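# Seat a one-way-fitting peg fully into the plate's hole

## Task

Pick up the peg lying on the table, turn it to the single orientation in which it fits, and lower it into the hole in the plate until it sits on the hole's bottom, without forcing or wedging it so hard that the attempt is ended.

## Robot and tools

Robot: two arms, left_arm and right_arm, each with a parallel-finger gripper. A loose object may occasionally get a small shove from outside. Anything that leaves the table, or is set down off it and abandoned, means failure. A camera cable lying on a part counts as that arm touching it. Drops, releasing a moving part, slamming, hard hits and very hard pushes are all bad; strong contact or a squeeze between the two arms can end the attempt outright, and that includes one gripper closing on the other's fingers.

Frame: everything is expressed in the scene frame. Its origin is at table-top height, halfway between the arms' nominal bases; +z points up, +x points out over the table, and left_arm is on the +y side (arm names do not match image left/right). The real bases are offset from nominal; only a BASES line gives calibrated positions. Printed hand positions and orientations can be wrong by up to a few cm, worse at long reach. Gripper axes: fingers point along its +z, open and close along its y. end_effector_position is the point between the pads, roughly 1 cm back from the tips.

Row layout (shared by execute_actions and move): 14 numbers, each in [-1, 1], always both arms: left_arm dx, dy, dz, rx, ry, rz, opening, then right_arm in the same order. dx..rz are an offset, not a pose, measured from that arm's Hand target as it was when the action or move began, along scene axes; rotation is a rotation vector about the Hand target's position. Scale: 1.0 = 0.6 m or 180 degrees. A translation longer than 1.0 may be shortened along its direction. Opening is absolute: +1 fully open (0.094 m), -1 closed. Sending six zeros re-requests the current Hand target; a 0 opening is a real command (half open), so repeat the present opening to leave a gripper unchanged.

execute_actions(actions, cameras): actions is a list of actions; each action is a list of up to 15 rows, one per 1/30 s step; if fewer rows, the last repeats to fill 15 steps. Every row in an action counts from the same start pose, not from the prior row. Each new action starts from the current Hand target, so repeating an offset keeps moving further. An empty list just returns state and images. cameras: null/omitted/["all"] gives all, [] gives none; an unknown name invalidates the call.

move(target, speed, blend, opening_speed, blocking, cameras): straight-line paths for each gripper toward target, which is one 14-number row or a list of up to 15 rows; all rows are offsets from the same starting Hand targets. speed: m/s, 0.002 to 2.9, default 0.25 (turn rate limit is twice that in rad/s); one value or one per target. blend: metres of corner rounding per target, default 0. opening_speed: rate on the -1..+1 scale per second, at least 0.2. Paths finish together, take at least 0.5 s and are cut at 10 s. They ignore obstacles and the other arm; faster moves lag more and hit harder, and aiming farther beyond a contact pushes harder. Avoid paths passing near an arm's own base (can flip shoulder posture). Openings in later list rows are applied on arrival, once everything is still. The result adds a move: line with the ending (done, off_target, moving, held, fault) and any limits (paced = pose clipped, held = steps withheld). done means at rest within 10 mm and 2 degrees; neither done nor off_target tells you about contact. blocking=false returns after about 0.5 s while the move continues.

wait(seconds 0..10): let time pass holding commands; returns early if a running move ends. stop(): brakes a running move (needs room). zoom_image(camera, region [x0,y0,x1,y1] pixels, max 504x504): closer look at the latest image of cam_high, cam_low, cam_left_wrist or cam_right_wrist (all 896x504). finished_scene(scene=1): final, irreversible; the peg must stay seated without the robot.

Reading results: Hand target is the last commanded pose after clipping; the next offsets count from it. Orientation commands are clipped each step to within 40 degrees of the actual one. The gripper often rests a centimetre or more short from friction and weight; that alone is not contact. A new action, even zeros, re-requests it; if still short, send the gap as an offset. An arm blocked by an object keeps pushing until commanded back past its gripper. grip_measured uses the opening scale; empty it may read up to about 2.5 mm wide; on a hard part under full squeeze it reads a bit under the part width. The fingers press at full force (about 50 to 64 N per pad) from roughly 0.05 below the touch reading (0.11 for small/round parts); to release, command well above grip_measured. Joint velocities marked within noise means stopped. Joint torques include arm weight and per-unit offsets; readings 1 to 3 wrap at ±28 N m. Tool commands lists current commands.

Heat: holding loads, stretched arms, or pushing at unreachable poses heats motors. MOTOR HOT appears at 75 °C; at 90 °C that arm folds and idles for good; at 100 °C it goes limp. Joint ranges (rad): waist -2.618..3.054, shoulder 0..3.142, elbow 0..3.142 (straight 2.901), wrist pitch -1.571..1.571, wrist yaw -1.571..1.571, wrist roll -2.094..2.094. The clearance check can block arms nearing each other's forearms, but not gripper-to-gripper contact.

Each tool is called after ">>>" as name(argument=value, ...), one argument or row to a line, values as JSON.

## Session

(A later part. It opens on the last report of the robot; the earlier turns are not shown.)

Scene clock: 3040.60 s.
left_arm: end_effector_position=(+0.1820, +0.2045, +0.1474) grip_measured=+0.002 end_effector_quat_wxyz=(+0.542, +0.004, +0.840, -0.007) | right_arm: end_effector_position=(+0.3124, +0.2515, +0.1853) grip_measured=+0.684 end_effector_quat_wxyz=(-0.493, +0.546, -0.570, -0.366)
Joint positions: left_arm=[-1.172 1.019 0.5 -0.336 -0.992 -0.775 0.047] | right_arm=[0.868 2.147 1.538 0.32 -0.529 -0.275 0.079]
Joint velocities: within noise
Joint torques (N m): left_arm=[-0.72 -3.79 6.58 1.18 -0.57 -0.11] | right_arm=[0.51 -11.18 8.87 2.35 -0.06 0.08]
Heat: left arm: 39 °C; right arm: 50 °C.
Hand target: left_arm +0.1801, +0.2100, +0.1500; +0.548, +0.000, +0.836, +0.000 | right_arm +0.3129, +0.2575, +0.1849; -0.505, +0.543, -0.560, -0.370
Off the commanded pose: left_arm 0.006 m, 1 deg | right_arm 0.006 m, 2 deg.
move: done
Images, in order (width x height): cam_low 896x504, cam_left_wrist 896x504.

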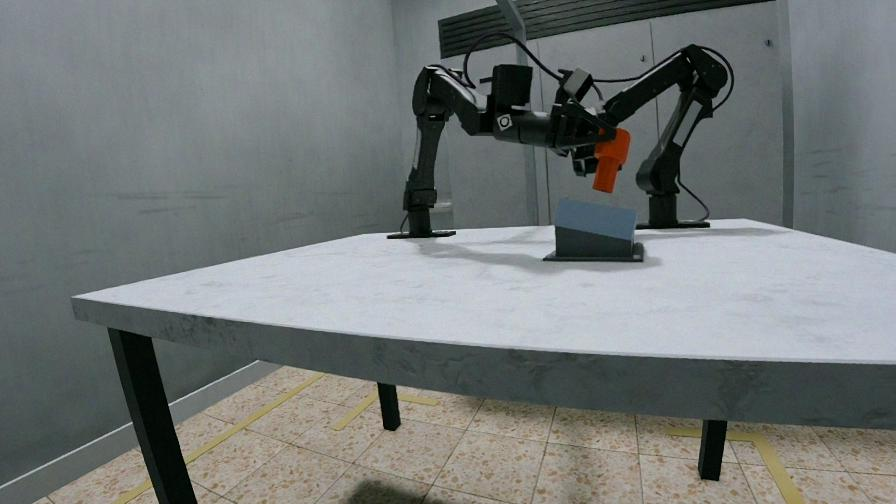

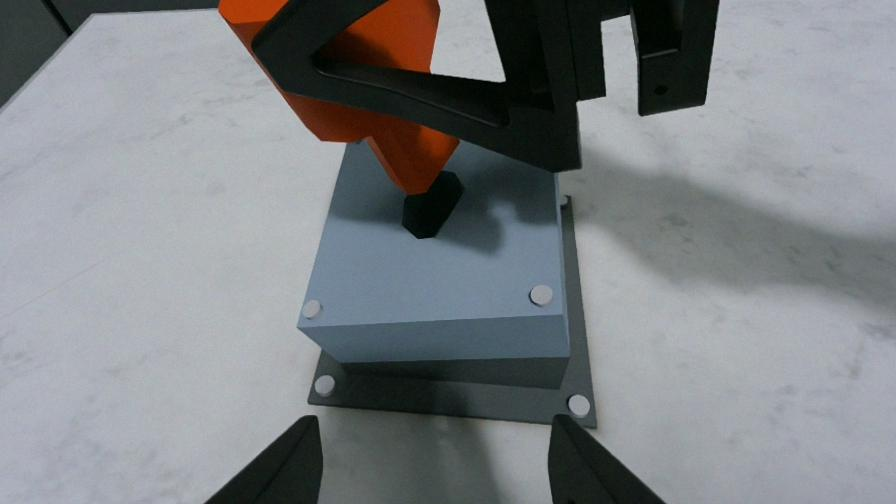

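>>> move(
  target=[0, 0, 0, 0, 0, 0, 0.0, -0.0035, -0.0035, -0.0287, 0.0095, -0.0009, 0.0007, 0.45],
  speed=0.08,
  cameras=["cam_left_wrist", "cam_low"],
)

>>> zoom_image(
  camera="cam_left_wrist",
  region=[370, 135, 480, 245],
)

>>> zoom_image(
  camera="cam_left_wrist",
  region=[340, 125, 420, 205],
)

Scene clock: 3170.77 s.
left_arm: end_effector_position=(+0.1820, +0.2045, +0.1474) grip_measured=+0.002 end_effector_quat_wxyz=(+0.542, +0.004, +0.840, -0.007) | right_arm: end_effector_position=(+0.3114, +0.2503, +0.1703) grip_measured=+0.684 end_effector_quat_wxyz=(+0.505, -0.538, +0.563, +0.372)
Joint positions: left_arm=[-1.172 1.019 0.5 -0.336 -0.992 -0.775 0.047] | right_arm=[0.868 2.169 1.473 0.445 -0.528 -0.256 0.079]
Joint velocities: within noise
Joint torques (N m): left_arm=[-0.69 -3.77 6.57 1.18 -0.58 -0.11] | right_arm=[0.38 -10.89 8.54 2.36 -0.15 0.07]
Heat: left arm: 39 °C; right arm: 53 °C.
Hand target: left_arm +0.1800, +0.2101, +0.1499; +0.548, +0.000, +0.836, +0.000 | right_arm +0.3108, +0.2554, +0.1678; +0.513, -0.536, +0.553, +0.378
Off the commanded pose: left_arm 0.006 m, 1 deg | right_arm 0.006 m, 2 deg.
move: done
Images, in order (width x height): cam_low 896x504, cam_left_wrist 896x504.

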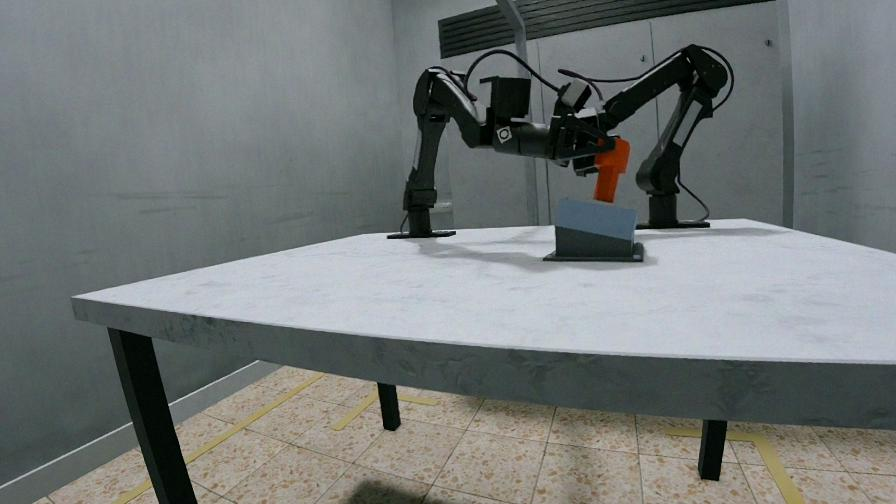

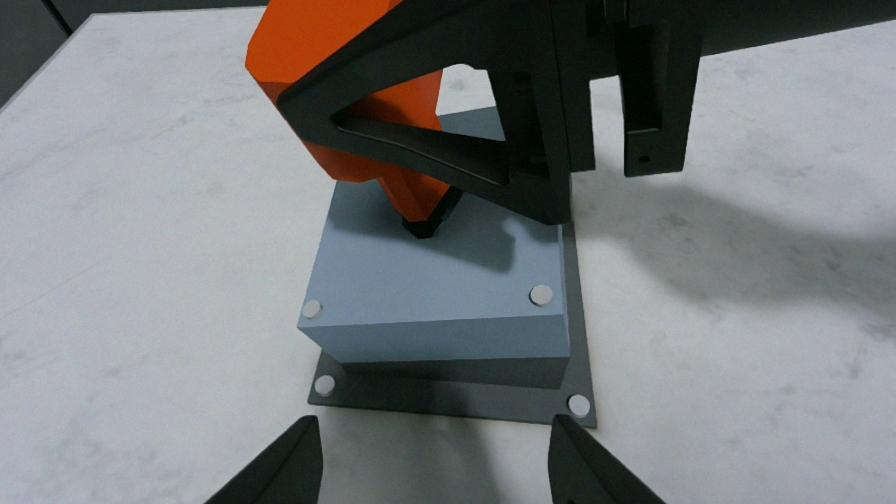

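Scaled by 4.582 from the camera's 896x504 image, which has a finer 1280x720 frame.

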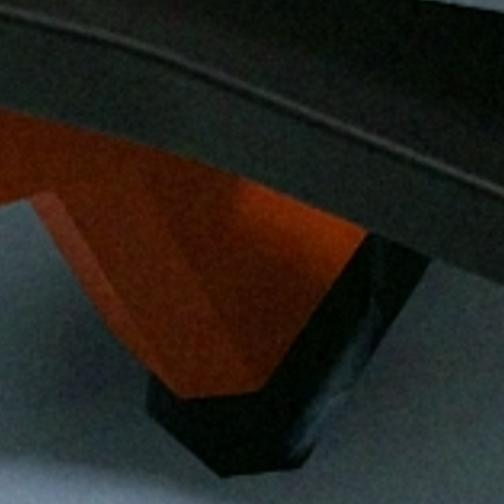

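Scaled by 6.300 from the camera's 896x504 image, which has a finer 1280x720 frame.

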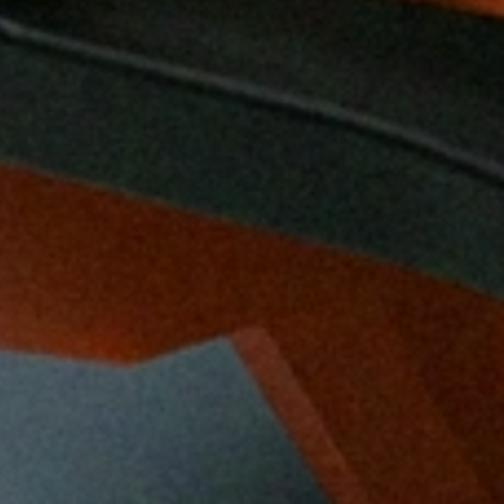

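>>> zoom_image(
  camera="cam_left_wrist",
  region=[380, 190, 445, 245],
)

Scaled by 7.754 from the camera's 896x504 image, which has a finer 1280x720 frame.

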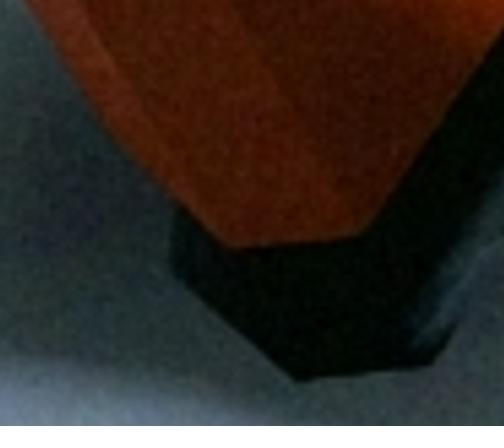

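>>> move(
  target=[0, 0, 0, 0, 0, 0, 0.0, -0.0008, -0.0035, -0.0128, 0, 0, 0, 0.45],
  speed=0.06,
  cameras=["cam_left_wrist", "cam_low"],
)

>>> zoom_image(
  camera="cam_left_wrist",
  region=[380, 190, 480, 250],
)

>>> zoom_image(
  camera="cam_low",
  region=[540, 100, 660, 270],
)

Scene clock: 3230.07 s.
left_arm: end_effector_position=(+0.1820, +0.2045, +0.1474) grip_measured=+0.002 end_effector_quat_wxyz=(+0.542, +0.004, +0.840, -0.007) | right_arm: end_effector_position=(+0.3103, +0.2490, +0.1678) grip_measured=+0.684 end_effector_quat_wxyz=(+0.508, -0.538, +0.561, +0.372)
Joint positions: left_arm=[-1.172 1.019 0.5 -0.336 -0.992 -0.775 0.047] | right_arm=[0.868 2.169 1.454 0.473 -0.528 -0.256 0.079]
Joint velocities: within noise
Joint torques (N m): left_arm=[-0.69 -3.74 6.57 1.18 -0.57 -0.11] | right_arm=[0.2 -10.25 8.24 2.35 -0.17 0.06]
Heat: left arm: 39 °C; right arm: 54 °C.
Hand target: left_arm +0.1800, +0.2100, +0.1499; +0.548, +0.000, +0.836, +0.000 | right_arm +0.3103, +0.2533, +0.1601; +0.513, -0.536, +0.553, +0.378
Off the commanded pose: left_arm 0.006 m, 1 deg | right_arm 0.009 m, 1 deg.
move: done
Images, in order (width x height): cam_low 896x504, cam_left_wrist 896x504.

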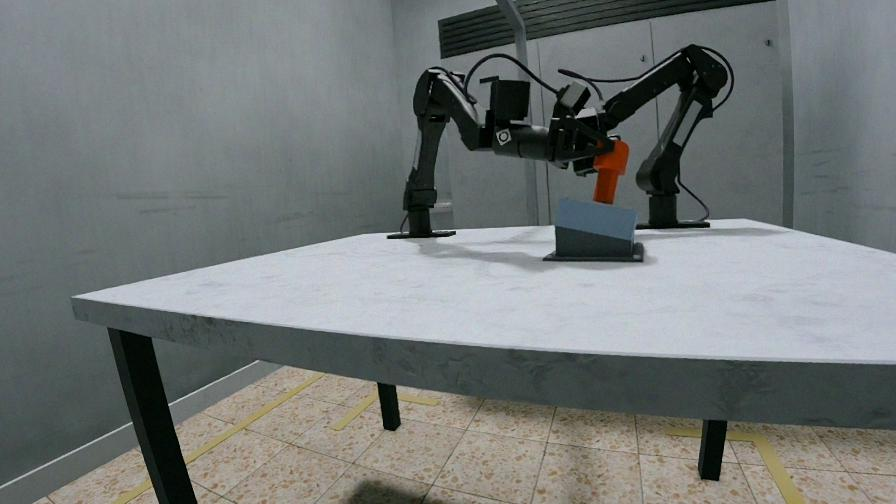

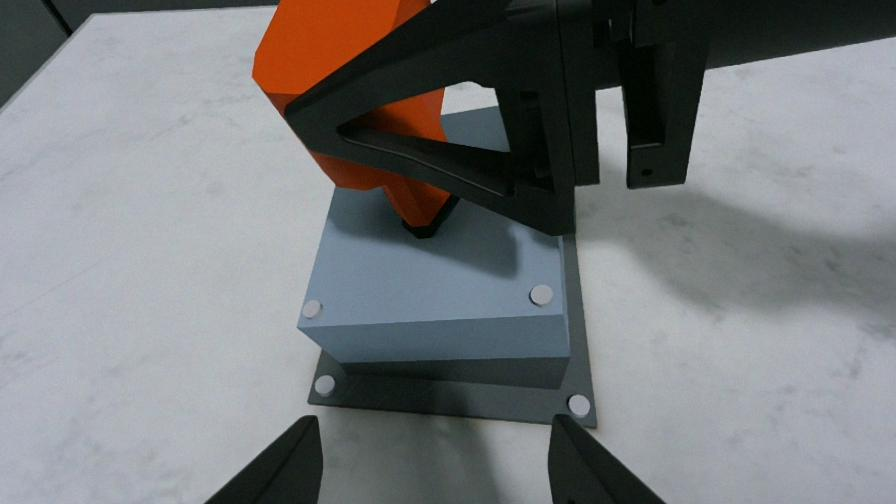

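Scaled by 5.040 from the camera's 896x504 image, which has a finer 1280x720 frame.

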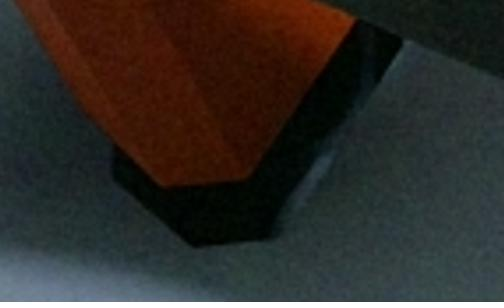

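Scaled by 2.965 from the camera's 896x504 image, which has a finer 1280x720 frame.

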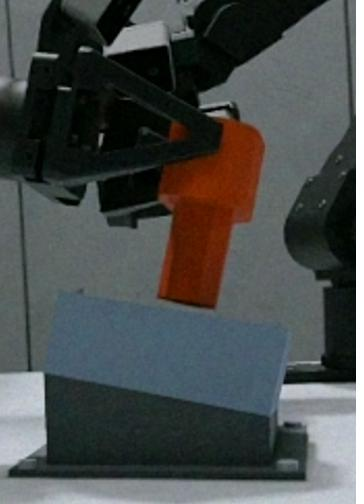

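>>> zoom_image(
  camera="cam_low",
  region=[585, 140, 635, 215],
)

>>> zoom_image(
  camera="cam_low",
  region=[545, 190, 650, 270],
)

Scaled by 6.720 from the camera's 896x504 image, which has a finer 1280x720 frame.

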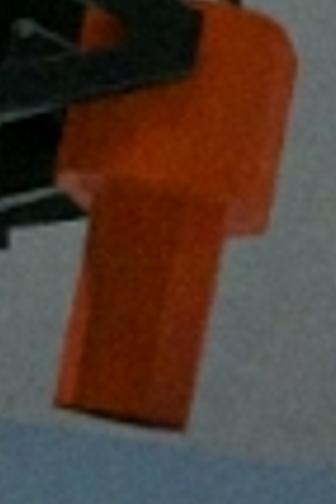

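Scaled by 4.800 from the camera's 896x504 image, which has a finer 1280x720 frame.

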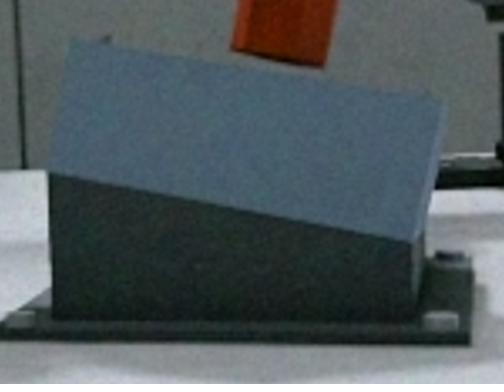

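>>> zoom_image(
  camera="cam_low",
  region=[590, 165, 625, 207],
)

>>> zoom_image(
  camera="cam_low",
  region=[545, 195, 580, 245],
)

>>> zoom_image(
  camera="cam_low",
  region=[610, 200, 650, 250],
)

Scaled by 12.000 from the camera's 896x504 image, which has a finer 1280x720 frame.

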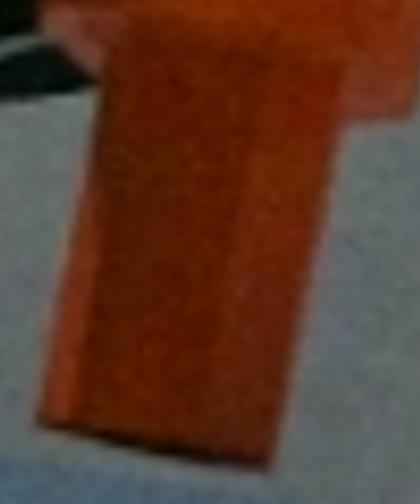

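Scaled by 10.080 from the camera's 896x504 image, which has a finer 1280x720 frame.

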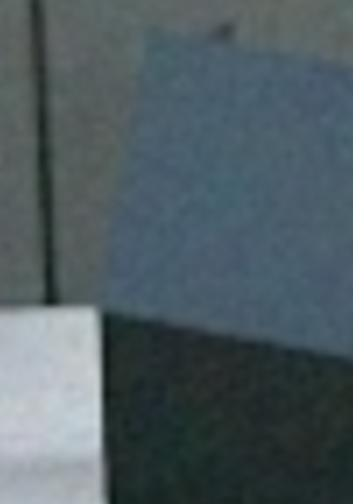

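Scaled by 10.080 from the camera's 896x504 image, which has a finer 1280x720 frame.

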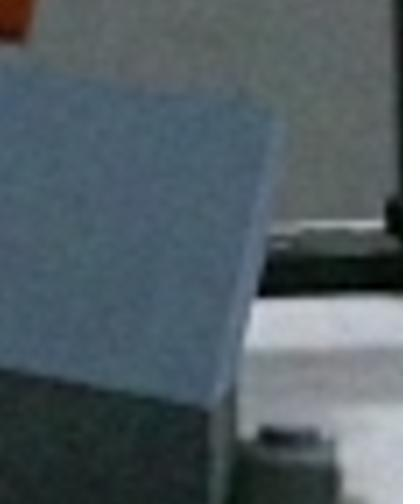

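>>> zoom_image(
  camera="cam_left_wrist",
  region=[375, 180, 435, 240],
)

>>> zoom_image(
  camera="cam_left_wrist",
  region=[290, 310, 360, 380],
)

>>> zoom_image(
  camera="cam_left_wrist",
  region=[530, 300, 600, 370],
)

Scaled by 8.400 from the camera's 896x504 image, which has a finer 1280x720 frame.

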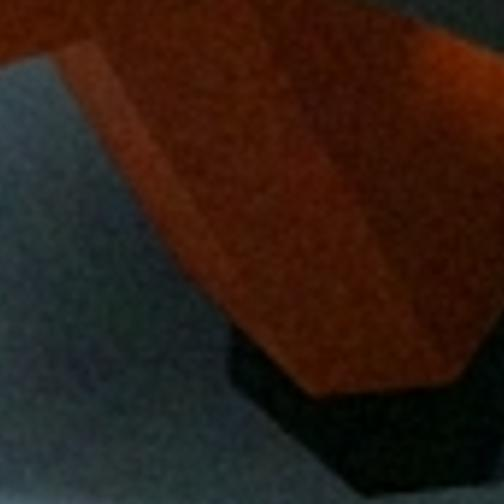

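Scaled by 7.200 from the camera's 896x504 image, which has a finer 1280x720 frame.

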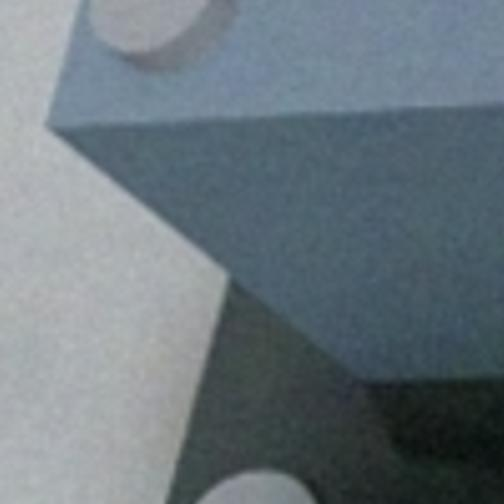

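Scaled by 7.200 from the camera's 896x504 image, which has a finer 1280x720 frame.

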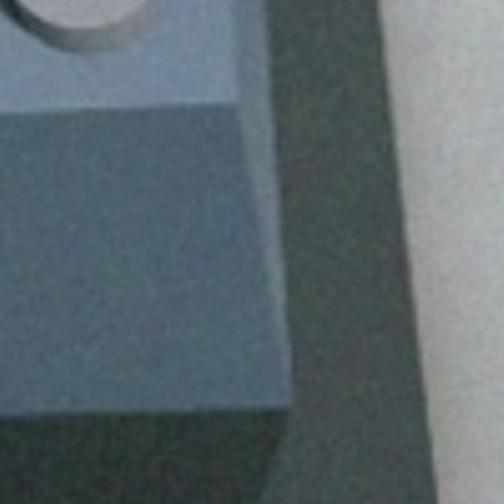

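>>> move(
  target=[0, 0, 0, 0, 0, 0, 0.0, -0.0002, -0.0025, 0.0007, 0.0073, -0.0007, 0.0005, 0.45],
  speed=0.06,
  cameras=["cam_left_wrist", "cam_low"],
)

>>> zoom_image(
  camera="cam_left_wrist",
  region=[375, 180, 445, 250],
)

>>> zoom_image(
  camera="cam_low",
  region=[580, 160, 640, 220],
)

Scene clock: 3340.73 s.
left_arm: end_effector_position=(+0.1820, +0.2045, +0.1474) grip_measured=+0.002 end_effector_quat_wxyz=(+0.542, +0.004, +0.840, -0.007) | right_arm: end_effector_position=(+0.3100, +0.2488, +0.1649) grip_measured=+0.684 end_effector_quat_wxyz=(+0.513, -0.533, +0.558, +0.376)
Joint positions: left_arm=[-1.172 1.019 0.5 -0.336 -0.992 -0.775 0.047] | right_arm=[0.868 2.177 1.435 0.521 -0.529 -0.243 0.079]
Joint velocities: within noise
Joint torques (N m): left_arm=[-0.66 -3.79 6.57 1.18 -0.57 -0.12] | right_arm=[-0.08 -10.67 8.2 2.34 -0.25 0.05]
Heat: left arm: 39 °C; right arm: 57 °C.
Hand target: left_arm +0.1800, +0.2100, +0.1499; +0.548, +0.000, +0.836, +0.000 | right_arm +0.3102, +0.2518, +0.1605; +0.520, -0.531, +0.548, +0.384
Off the commanded pose: left_arm 0.006 m, 1 deg | right_arm 0.005 m, 2 deg.
move: done
Images, in order (width x height): cam_low 896x504, cam_left_wrist 896x504.

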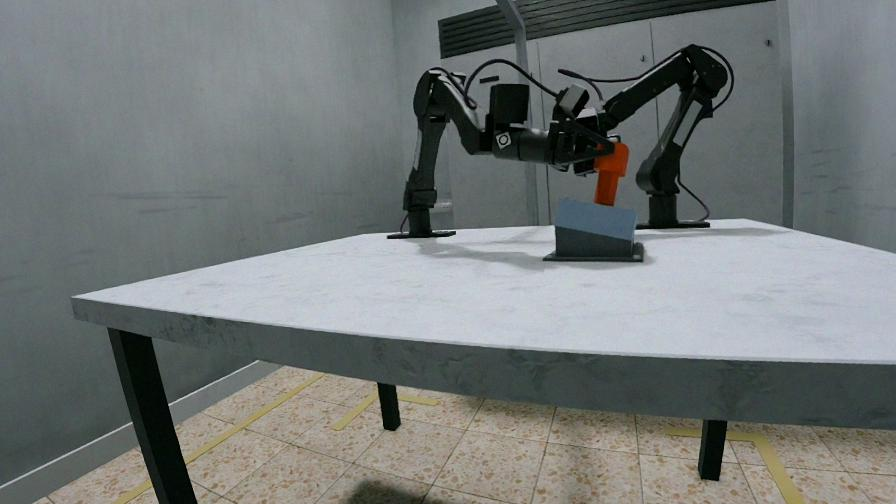

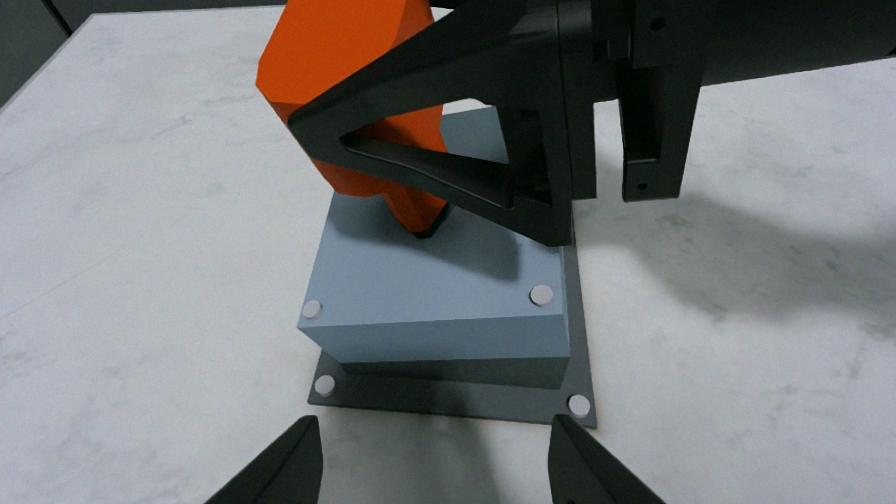

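Scaled by 7.200 from the camera's 896x504 image, which has a finer 1280x720 frame.

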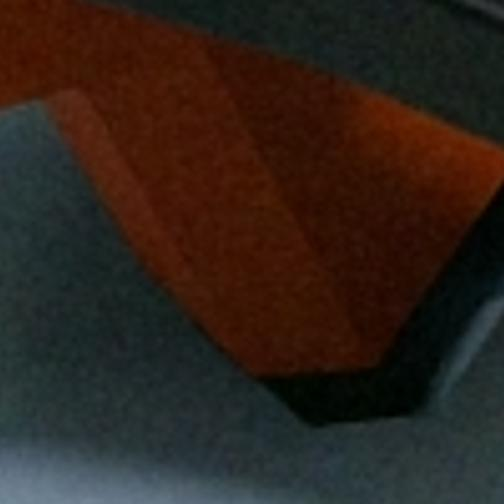

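Scaled by 8.400 from the camera's 896x504 image, which has a finer 1280x720 frame.

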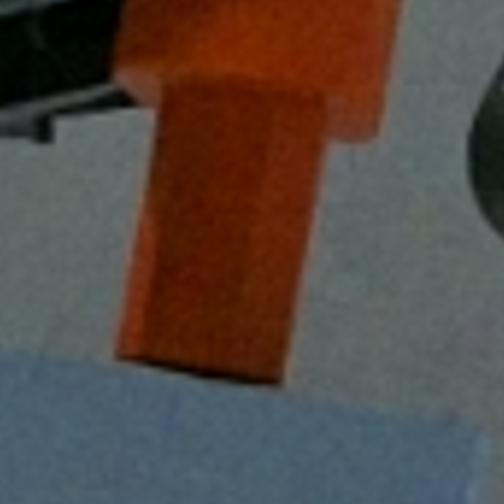

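>>> move(
  target=[0, 0, 0, 0, 0, 0, 0.0, -0.0005, -0.0067, 0.001, 0, 0, 0, 0.45],
  speed=0.06,
  cameras=["cam_left_wrist", "cam_low"],
)

>>> zoom_image(
  camera="cam_left_wrist",
  region=[375, 180, 445, 250],
)

>>> zoom_image(
  camera="cam_low",
  region=[580, 160, 640, 220],
)

Scene clock: 3373.57 s.
left_arm: end_effector_position=(+0.1820, +0.2045, +0.1474) grip_measured=+0.002 end_effector_quat_wxyz=(+0.542, +0.004, +0.840, -0.007) | right_arm: end_effector_position=(+0.3082, +0.2478, +0.1623) grip_measured=+0.684 end_effector_quat_wxyz=(+0.513, -0.534, +0.556, +0.378)
Joint positions: left_arm=[-1.172 1.019 0.5 -0.336 -0.992 -0.775 0.047] | right_arm=[0.868 2.177 1.422 0.536 -0.533 -0.243 0.079]
Joint velocities: within noise
Joint torques (N m): left_arm=[-0.72 -3.75 6.54 1.17 -0.56 -0.12] | right_arm=[-0.53 -11.56 7.87 2.28 -0.25 0.07]
Heat: left arm: 39 °C; right arm: 56 °C.
Hand target: left_arm +0.1800, +0.2100, +0.1499; +0.548, +0.000, +0.836, +0.000 | right_arm +0.3099, +0.2478, +0.1612; +0.520, -0.531, +0.548, +0.384
Off the commanded pose: left_arm 0.006 m, 1 deg | right_arm 0.002 m, 1 deg.
move: done
Images, in order (width x height): cam_low 896x504, cam_left_wrist 896x504.

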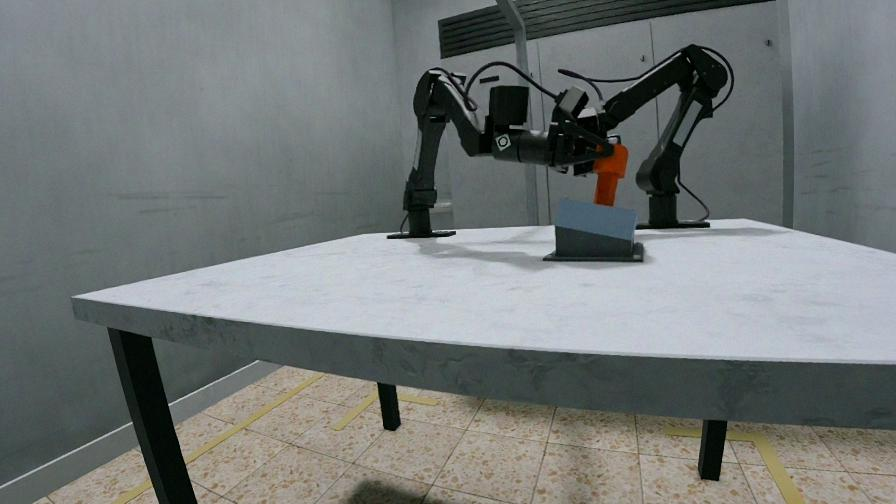

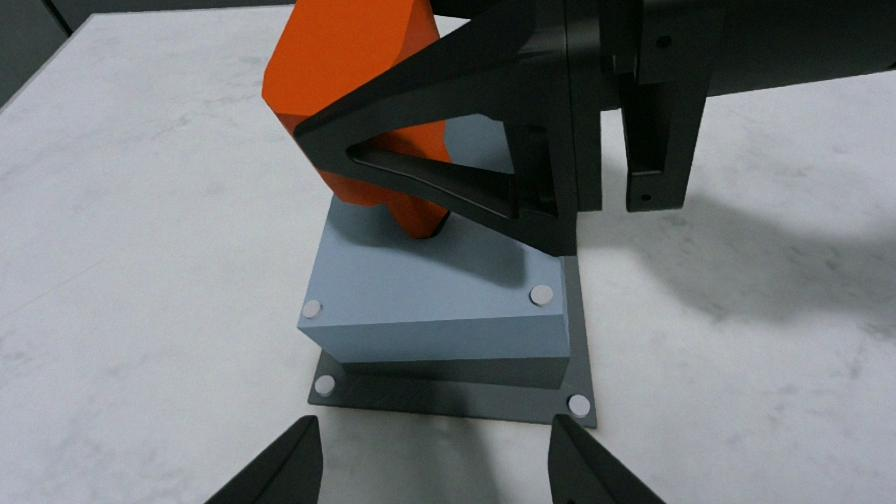

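Scaled by 7.200 from the camera's 896x504 image, which has a finer 1280x720 frame.

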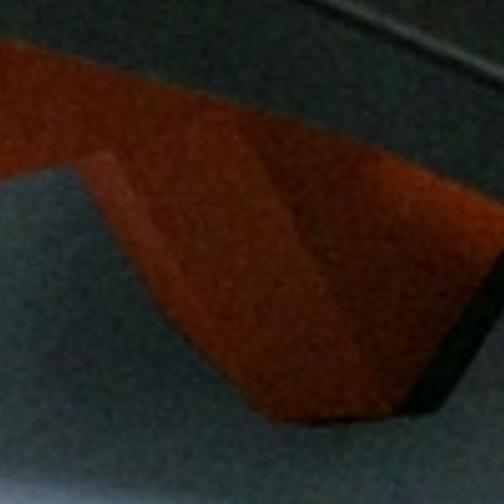

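Scaled by 8.400 from the camera's 896x504 image, which has a finer 1280x720 frame.

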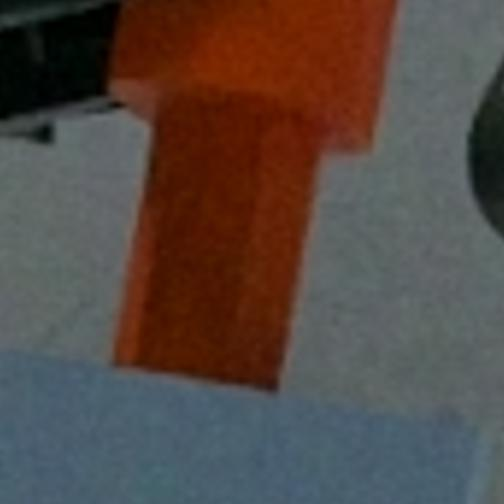

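>>> move(
  target=[0, 0, 0, 0, 0, 0, 0.0, 0.0002, -0.0002, 0.0175, 0, 0, 0, 0.45],
  speed=0.08,
  cameras=["cam_left_wrist", "cam_low"],
)

>>> zoom_image(
  camera="cam_left_wrist",
  region=[375, 180, 445, 250],
)

Scene clock: 3399.37 s.
left_arm: end_effector_position=(+0.1820, +0.2045, +0.1474) grip_measured=+0.002 end_effector_quat_wxyz=(+0.542, +0.004, +0.840, -0.007) | right_arm: end_effector_position=(+0.3081, +0.2477, +0.1621) grip_measured=+0.684 end_effector_quat_wxyz=(+0.513, -0.534, +0.556, +0.378)
Joint positions: left_arm=[-1.172 1.019 0.5 -0.336 -0.992 -0.775 0.047] | right_arm=[0.868 2.177 1.421 0.536 -0.534 -0.243 0.079]
Joint velocities: within noise
Joint torques (N m): left_arm=[-0.68 -3.77 6.57 1.18 -0.57 -0.12] | right_arm=[-0.54 -13.22 9.2 1.91 -0.26 0.07]
Heat: left arm: 39 °C; right arm: 56 °C.
Hand target: left_arm +0.1800, +0.2100, +0.1499; +0.548, +0.000, +0.836, +0.000 | right_arm +0.3100, +0.2476, +0.1715; +0.520, -0.531, +0.548, +0.384
Off the commanded pose: left_arm 0.006 m, 1 deg | right_arm 0.010 m, 1 deg.
move: done
Images, in order (width x height): cam_low 896x504, cam_left_wrist 896x504.

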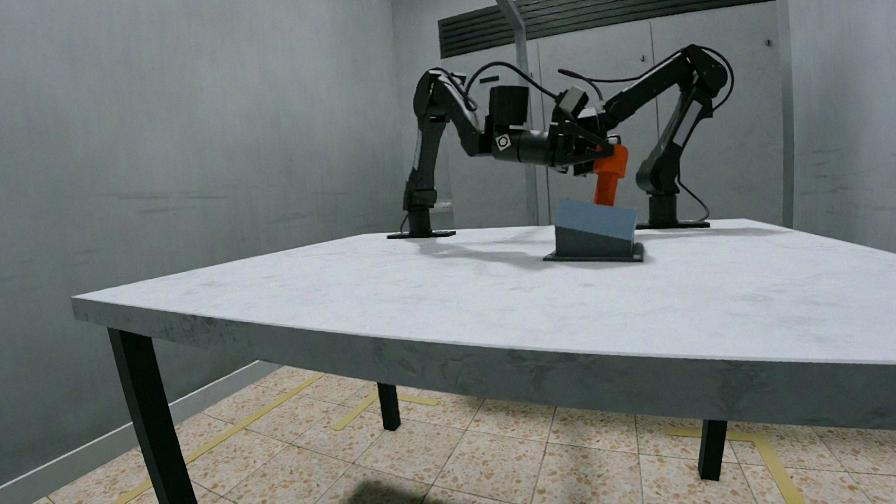

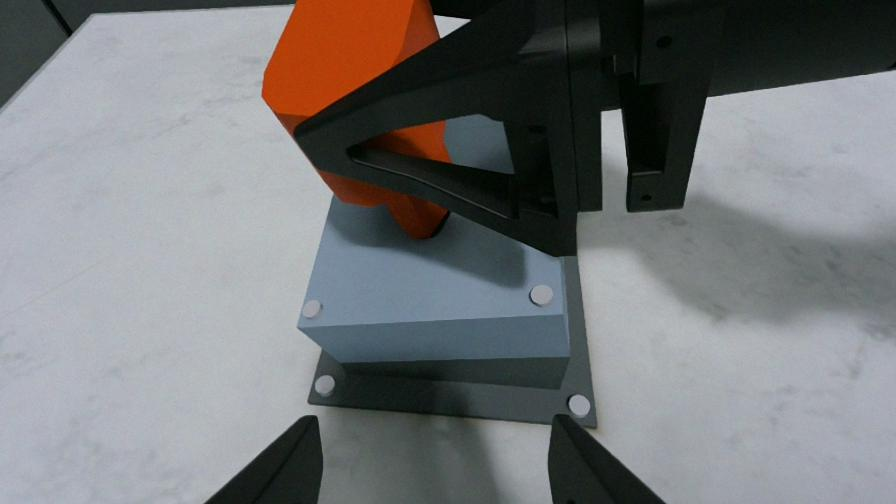

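Scaled by 7.200 from the camera's 896x504 image, which has a finer 1280x720 frame.

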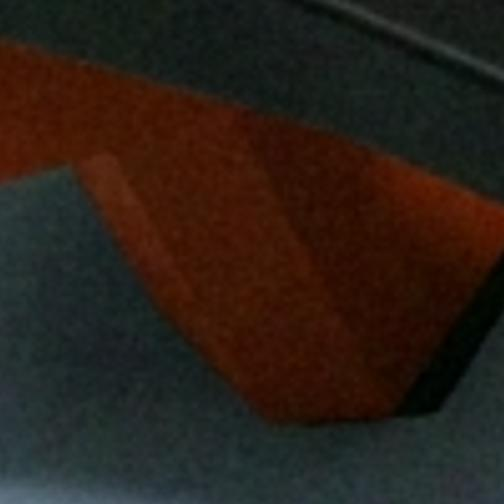

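>>> move(
  target=[0, 0, 0, 0, 0, 0, 0.0, -0.0033, -0.0018, 0.0225, 0, 0, 0, 0.45],
  speed=0.08,
  cameras=["cam_left_wrist"],
)

Scene clock: 3432.13 s.
left_arm: end_effector_position=(+0.1820, +0.2045, +0.1474) grip_measured=+0.002 end_effector_quat_wxyz=(+0.542, +0.004, +0.840, -0.007) | right_arm: end_effector_position=(+0.3080, +0.2476, +0.1615) grip_measured=+0.684 end_effector_quat_wxyz=(+0.512, -0.534, +0.557, +0.378)
Joint positions: left_arm=[-1.172 1.019 0.5 -0.336 -0.992 -0.775 0.047] | right_arm=[0.868 2.177 1.421 0.533 -0.534 -0.243 0.079]
Joint velocities: within noise
Joint torques (N m): left_arm=[-0.7 -3.79 6.58 1.18 -0.57 -0.11] | right_arm=[-0.39 -16.03 10.06 1.53 -0.23 0.08]
Heat: left arm: 39 °C; right arm: 53 °C.
Hand target: left_arm +0.1800, +0.2100, +0.1499; +0.548, +0.000, +0.836, +0.000 | right_arm +0.3080, +0.2465, +0.1851; +0.520, -0.531, +0.548, +0.384
Off the commanded pose: left_arm 0.006 m, 1 deg | right_arm 0.024 m, 2 deg.
move: off_target (right_arm)
Images, in order (width x height): cam_left_wrist 896x504.

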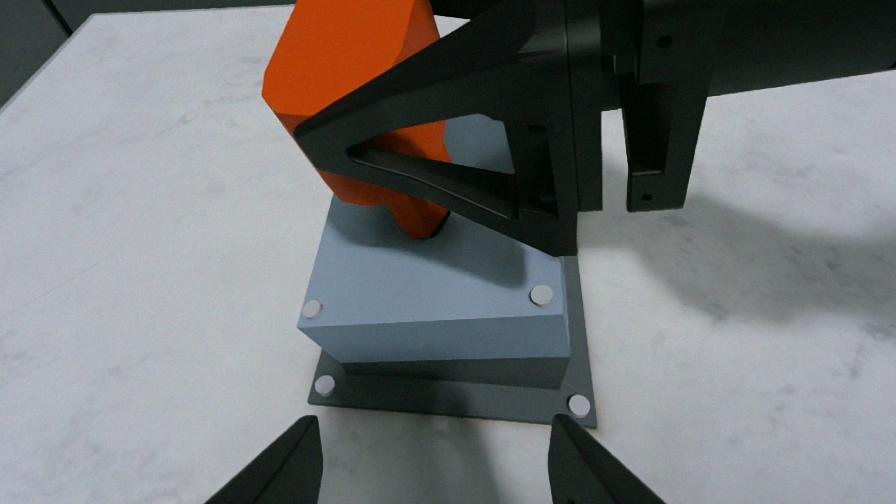

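>>> move(
  target=[0, 0, 0, 0, 0, 0, 0.0, 0, 0, 0.0167, 0, 0, 0, 0.45],
  speed=0.1,
  cameras=["cam_left_wrist"],
)

Scene clock: 3442.10 s.
left_arm: end_effector_position=(+0.1820, +0.2045, +0.1474) grip_measured=+0.002 end_effector_quat_wxyz=(+0.542, +0.004, +0.840, -0.007) | right_arm: end_effector_position=(+0.3086, +0.2483, +0.1614) grip_measured=+0.684 end_effector_quat_wxyz=(+0.506, -0.535, +0.561, +0.377)
Joint positions: left_arm=[-1.172 1.019 0.5 -0.336 -0.992 -0.775 0.047] | right_arm=[0.868 2.177 1.435 0.506 -0.534 -0.243 0.079]
Joint velocities: within noise
Joint torques (N m): left_arm=[-0.7 -3.78 6.56 1.18 -0.57 -0.11] | right_arm=[-0.36 -17.58 10.48 1.48 -0.23 0.08]
Heat: left arm: 39 °C; right arm: 52 °C.
Hand target: left_arm +0.1800, +0.2100, +0.1499; +0.548, +0.000, +0.836, +0.000 | right_arm +0.3080, +0.2466, +0.1952; +0.520, -0.531, +0.548, +0.384
Off the commanded pose: left_arm 0.006 m, 1 deg | right_arm 0.034 m, 2 deg.
move: off_target (right_arm)
Images, in order (width x height): cam_left_wrist 896x504.

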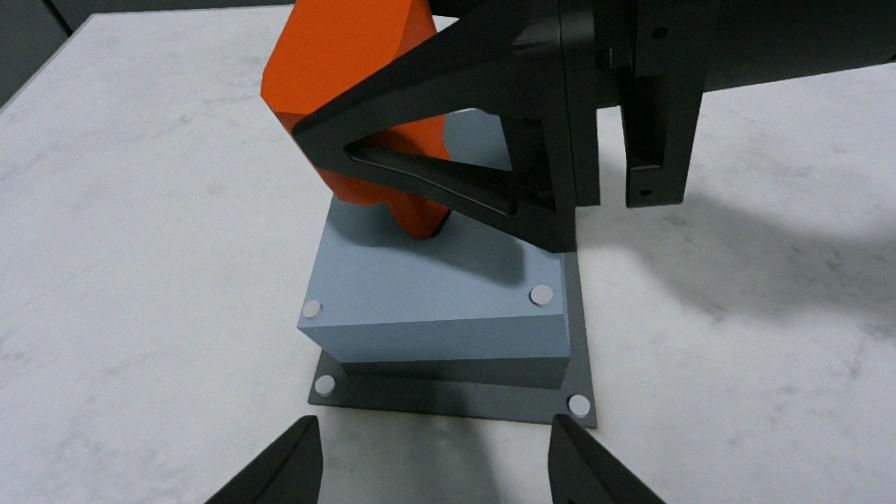

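>>> move(
  target=[0, 0, 0, 0, 0, 0, 0.0, 0, 0, 0.025, 0, 0, 0, 0.45],
  speed=0.1,
  cameras=["cam_left_wrist"],
)

Scene clock: 3456.27 s.
left_arm: end_effector_position=(+0.1820, +0.2045, +0.1474) grip_measured=+0.002 end_effector_quat_wxyz=(+0.542, +0.004, +0.840, -0.007) | right_arm: end_effector_position=(+0.3071, +0.2465, +0.1618) grip_measured=+0.684 end_effector_quat_wxyz=(-0.489, +0.537, -0.575, -0.376)
Joint positions: left_arm=[-1.172 1.019 0.5 -0.336 -0.992 -0.775 0.047] | right_arm=[0.868 2.16 1.451 0.428 -0.534 -0.242 0.079]
Joint velocities: within noise
Joint torques (N m): left_arm=[-0.7 -3.77 6.58 1.17 -0.57 -0.12] | right_arm=[-0.36 -18.28 11.37 1.79 -0.25 0.06]
Heat: left arm: 39 °C; right arm: 55 °C.
Hand target: left_arm +0.1800, +0.2100, +0.1499; +0.548, +0.000, +0.836, +0.000 | right_arm +0.3081, +0.2466, +0.2100; -0.520, +0.531, -0.548, -0.384
Off the commanded pose: left_arm 0.006 m, 1 deg | right_arm 0.048 m, 5 deg.
move: off_target (right_arm)
Images, in order (width x height): cam_left_wrist 896x504.

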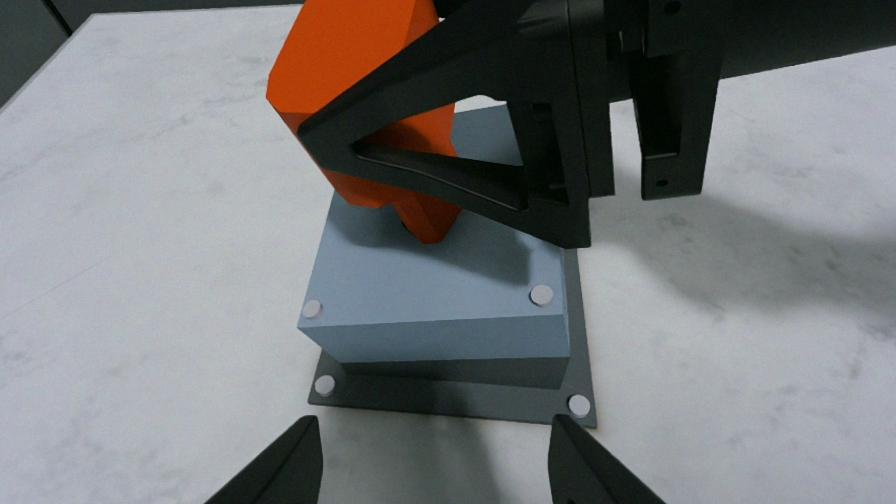

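>>> move(
  target=[0, 0, 0, 0, 0, 0, 0.0, 0, 0, 0.0167, 0, 0, 0, 0.45],
  speed=0.1,
  cameras=["cam_left_wrist", "cam_low"],
)

Scene clock: 3480.20 s.
left_arm: end_effector_position=(+0.1820, +0.2045, +0.1474) grip_measured=+0.002 end_effector_quat_wxyz=(+0.542, +0.004, +0.840, -0.007) | right_arm: end_effector_position=(+0.3058, +0.2451, +0.1626) grip_measured=+0.684 end_effector_quat_wxyz=(-0.478, +0.539, -0.584, -0.375)
Joint positions: left_arm=[-1.172 1.019 0.5 -0.336 -0.992 -0.775 0.047] | right_arm=[0.868 2.148 1.462 0.377 -0.534 -0.242 0.079]
Joint velocities: within noise
Joint torques (N m): left_arm=[-0.66 -3.79 6.57 1.18 -0.57 -0.12] | right_arm=[-0.38 -18.74 11.93 1.95 -0.27 0.06]
Heat: left arm: 39 °C; right arm: 59 °C.
Hand target: left_arm +0.1800, +0.2100, +0.1499; +0.548, +0.000, +0.836, +0.000 | right_arm +0.3081, +0.2466, +0.2203; -0.520, +0.531, -0.548, -0.384
Off the commanded pose: left_arm 0.006 m, 1 deg | right_arm 0.058 m, 6 deg.
move: off_target (right_arm)
Images, in order (width x height): cam_low 896x504, cam_left_wrist 896x504.

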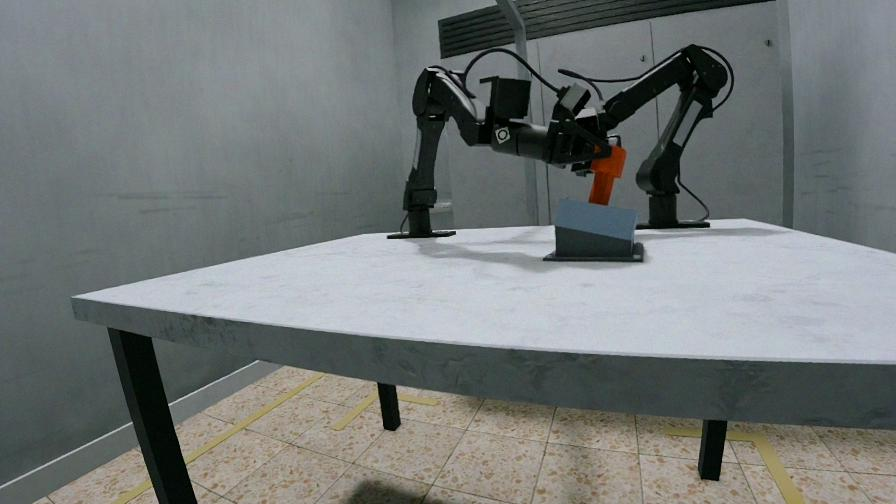

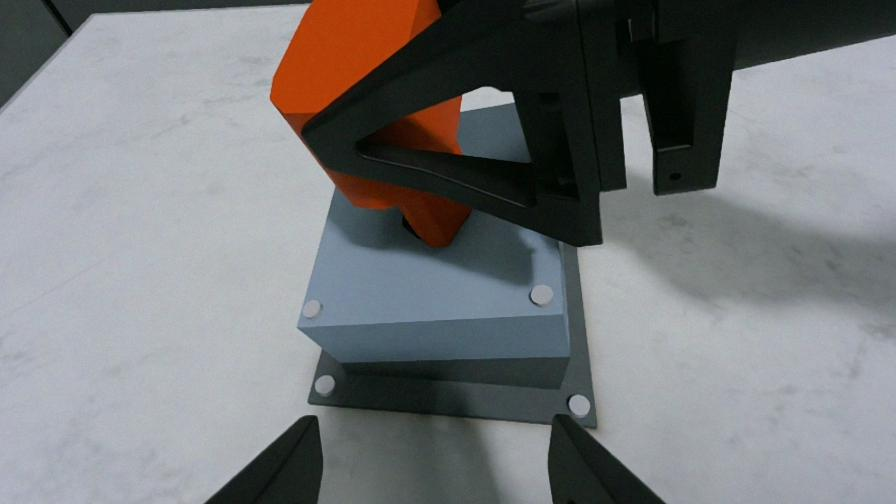

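>>> zoom_image(
  camera="cam_low",
  region=[540, 100, 660, 270],
)

>>> zoom_image(
  camera="cam_left_wrist",
  region=[375, 180, 485, 270],
)

Scaled by 2.965 from the camera's 896x504 image, which has a finer 1280x720 frame.

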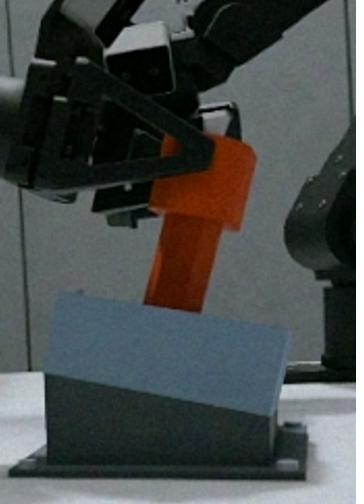

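Scaled by 4.582 from the camera's 896x504 image, which has a finer 1280x720 frame.

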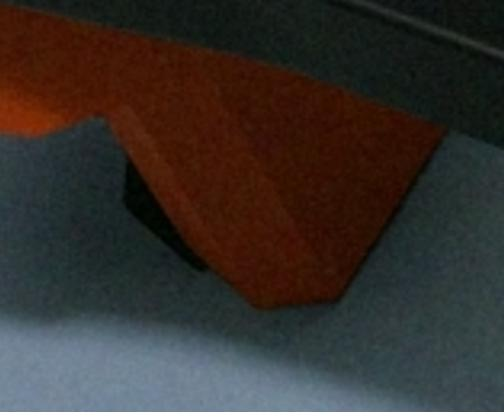

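>>> move(
  target=[0, 0, 0, 0, 0, 0, 0.0, 0, 0, 0.04, 0, 0, 0, 0.45],
  speed=0.15,
  cameras=["cam_left_wrist", "cam_low"],
)

Scene clock: 3514.23 s.
left_arm: end_effector_position=(+0.1820, +0.2045, +0.1474) grip_measured=+0.002 end_effector_quat_wxyz=(+0.542, +0.004, +0.840, -0.007) | right_arm: end_effector_position=(+0.3072, +0.2467, +0.1914) grip_measured=+0.684 end_effector_quat_wxyz=(-0.480, +0.539, -0.582, -0.375)
Joint positions: left_arm=[-1.172 1.019 0.5 -0.336 -0.992 -0.775 0.047] | right_arm=[0.868 2.114 1.524 0.286 -0.534 -0.242 0.079]
Joint velocities: within noise
Joint torques (N m): left_arm=[-0.7 -3.77 6.58 1.18 -0.56 -0.11] | right_arm=[-0.39 -17.95 11.77 2.01 -0.26 0.06]
Heat: left arm: 39 °C; right arm: 68 °C.
Hand target: left_arm +0.1800, +0.2100, +0.1499; +0.548, +0.000, +0.836, +0.000 | right_arm +0.3081, +0.2465, +0.2441; -0.520, +0.531, -0.548, -0.384
Off the commanded pose: left_arm 0.006 m, 1 deg | right_arm 0.053 m, 6 deg.
move: off_target (right_arm)
Images, in order (width x height): cam_low 896x504, cam_left_wrist 896x504.

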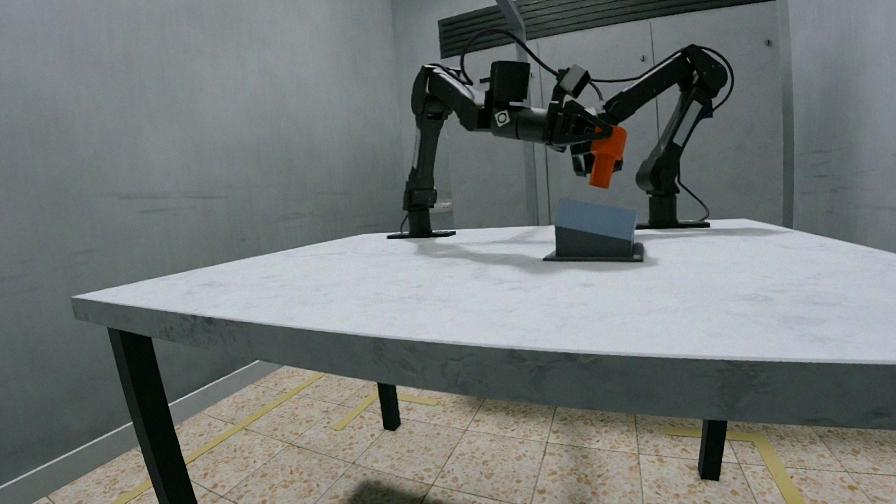

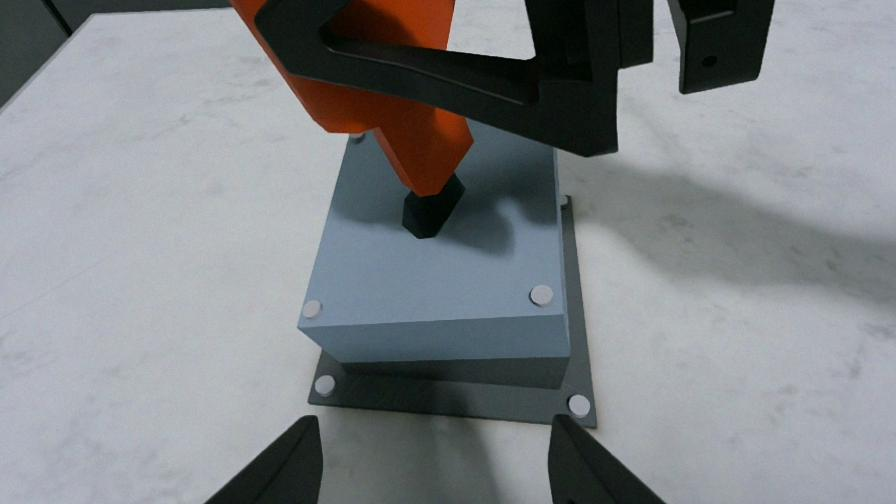

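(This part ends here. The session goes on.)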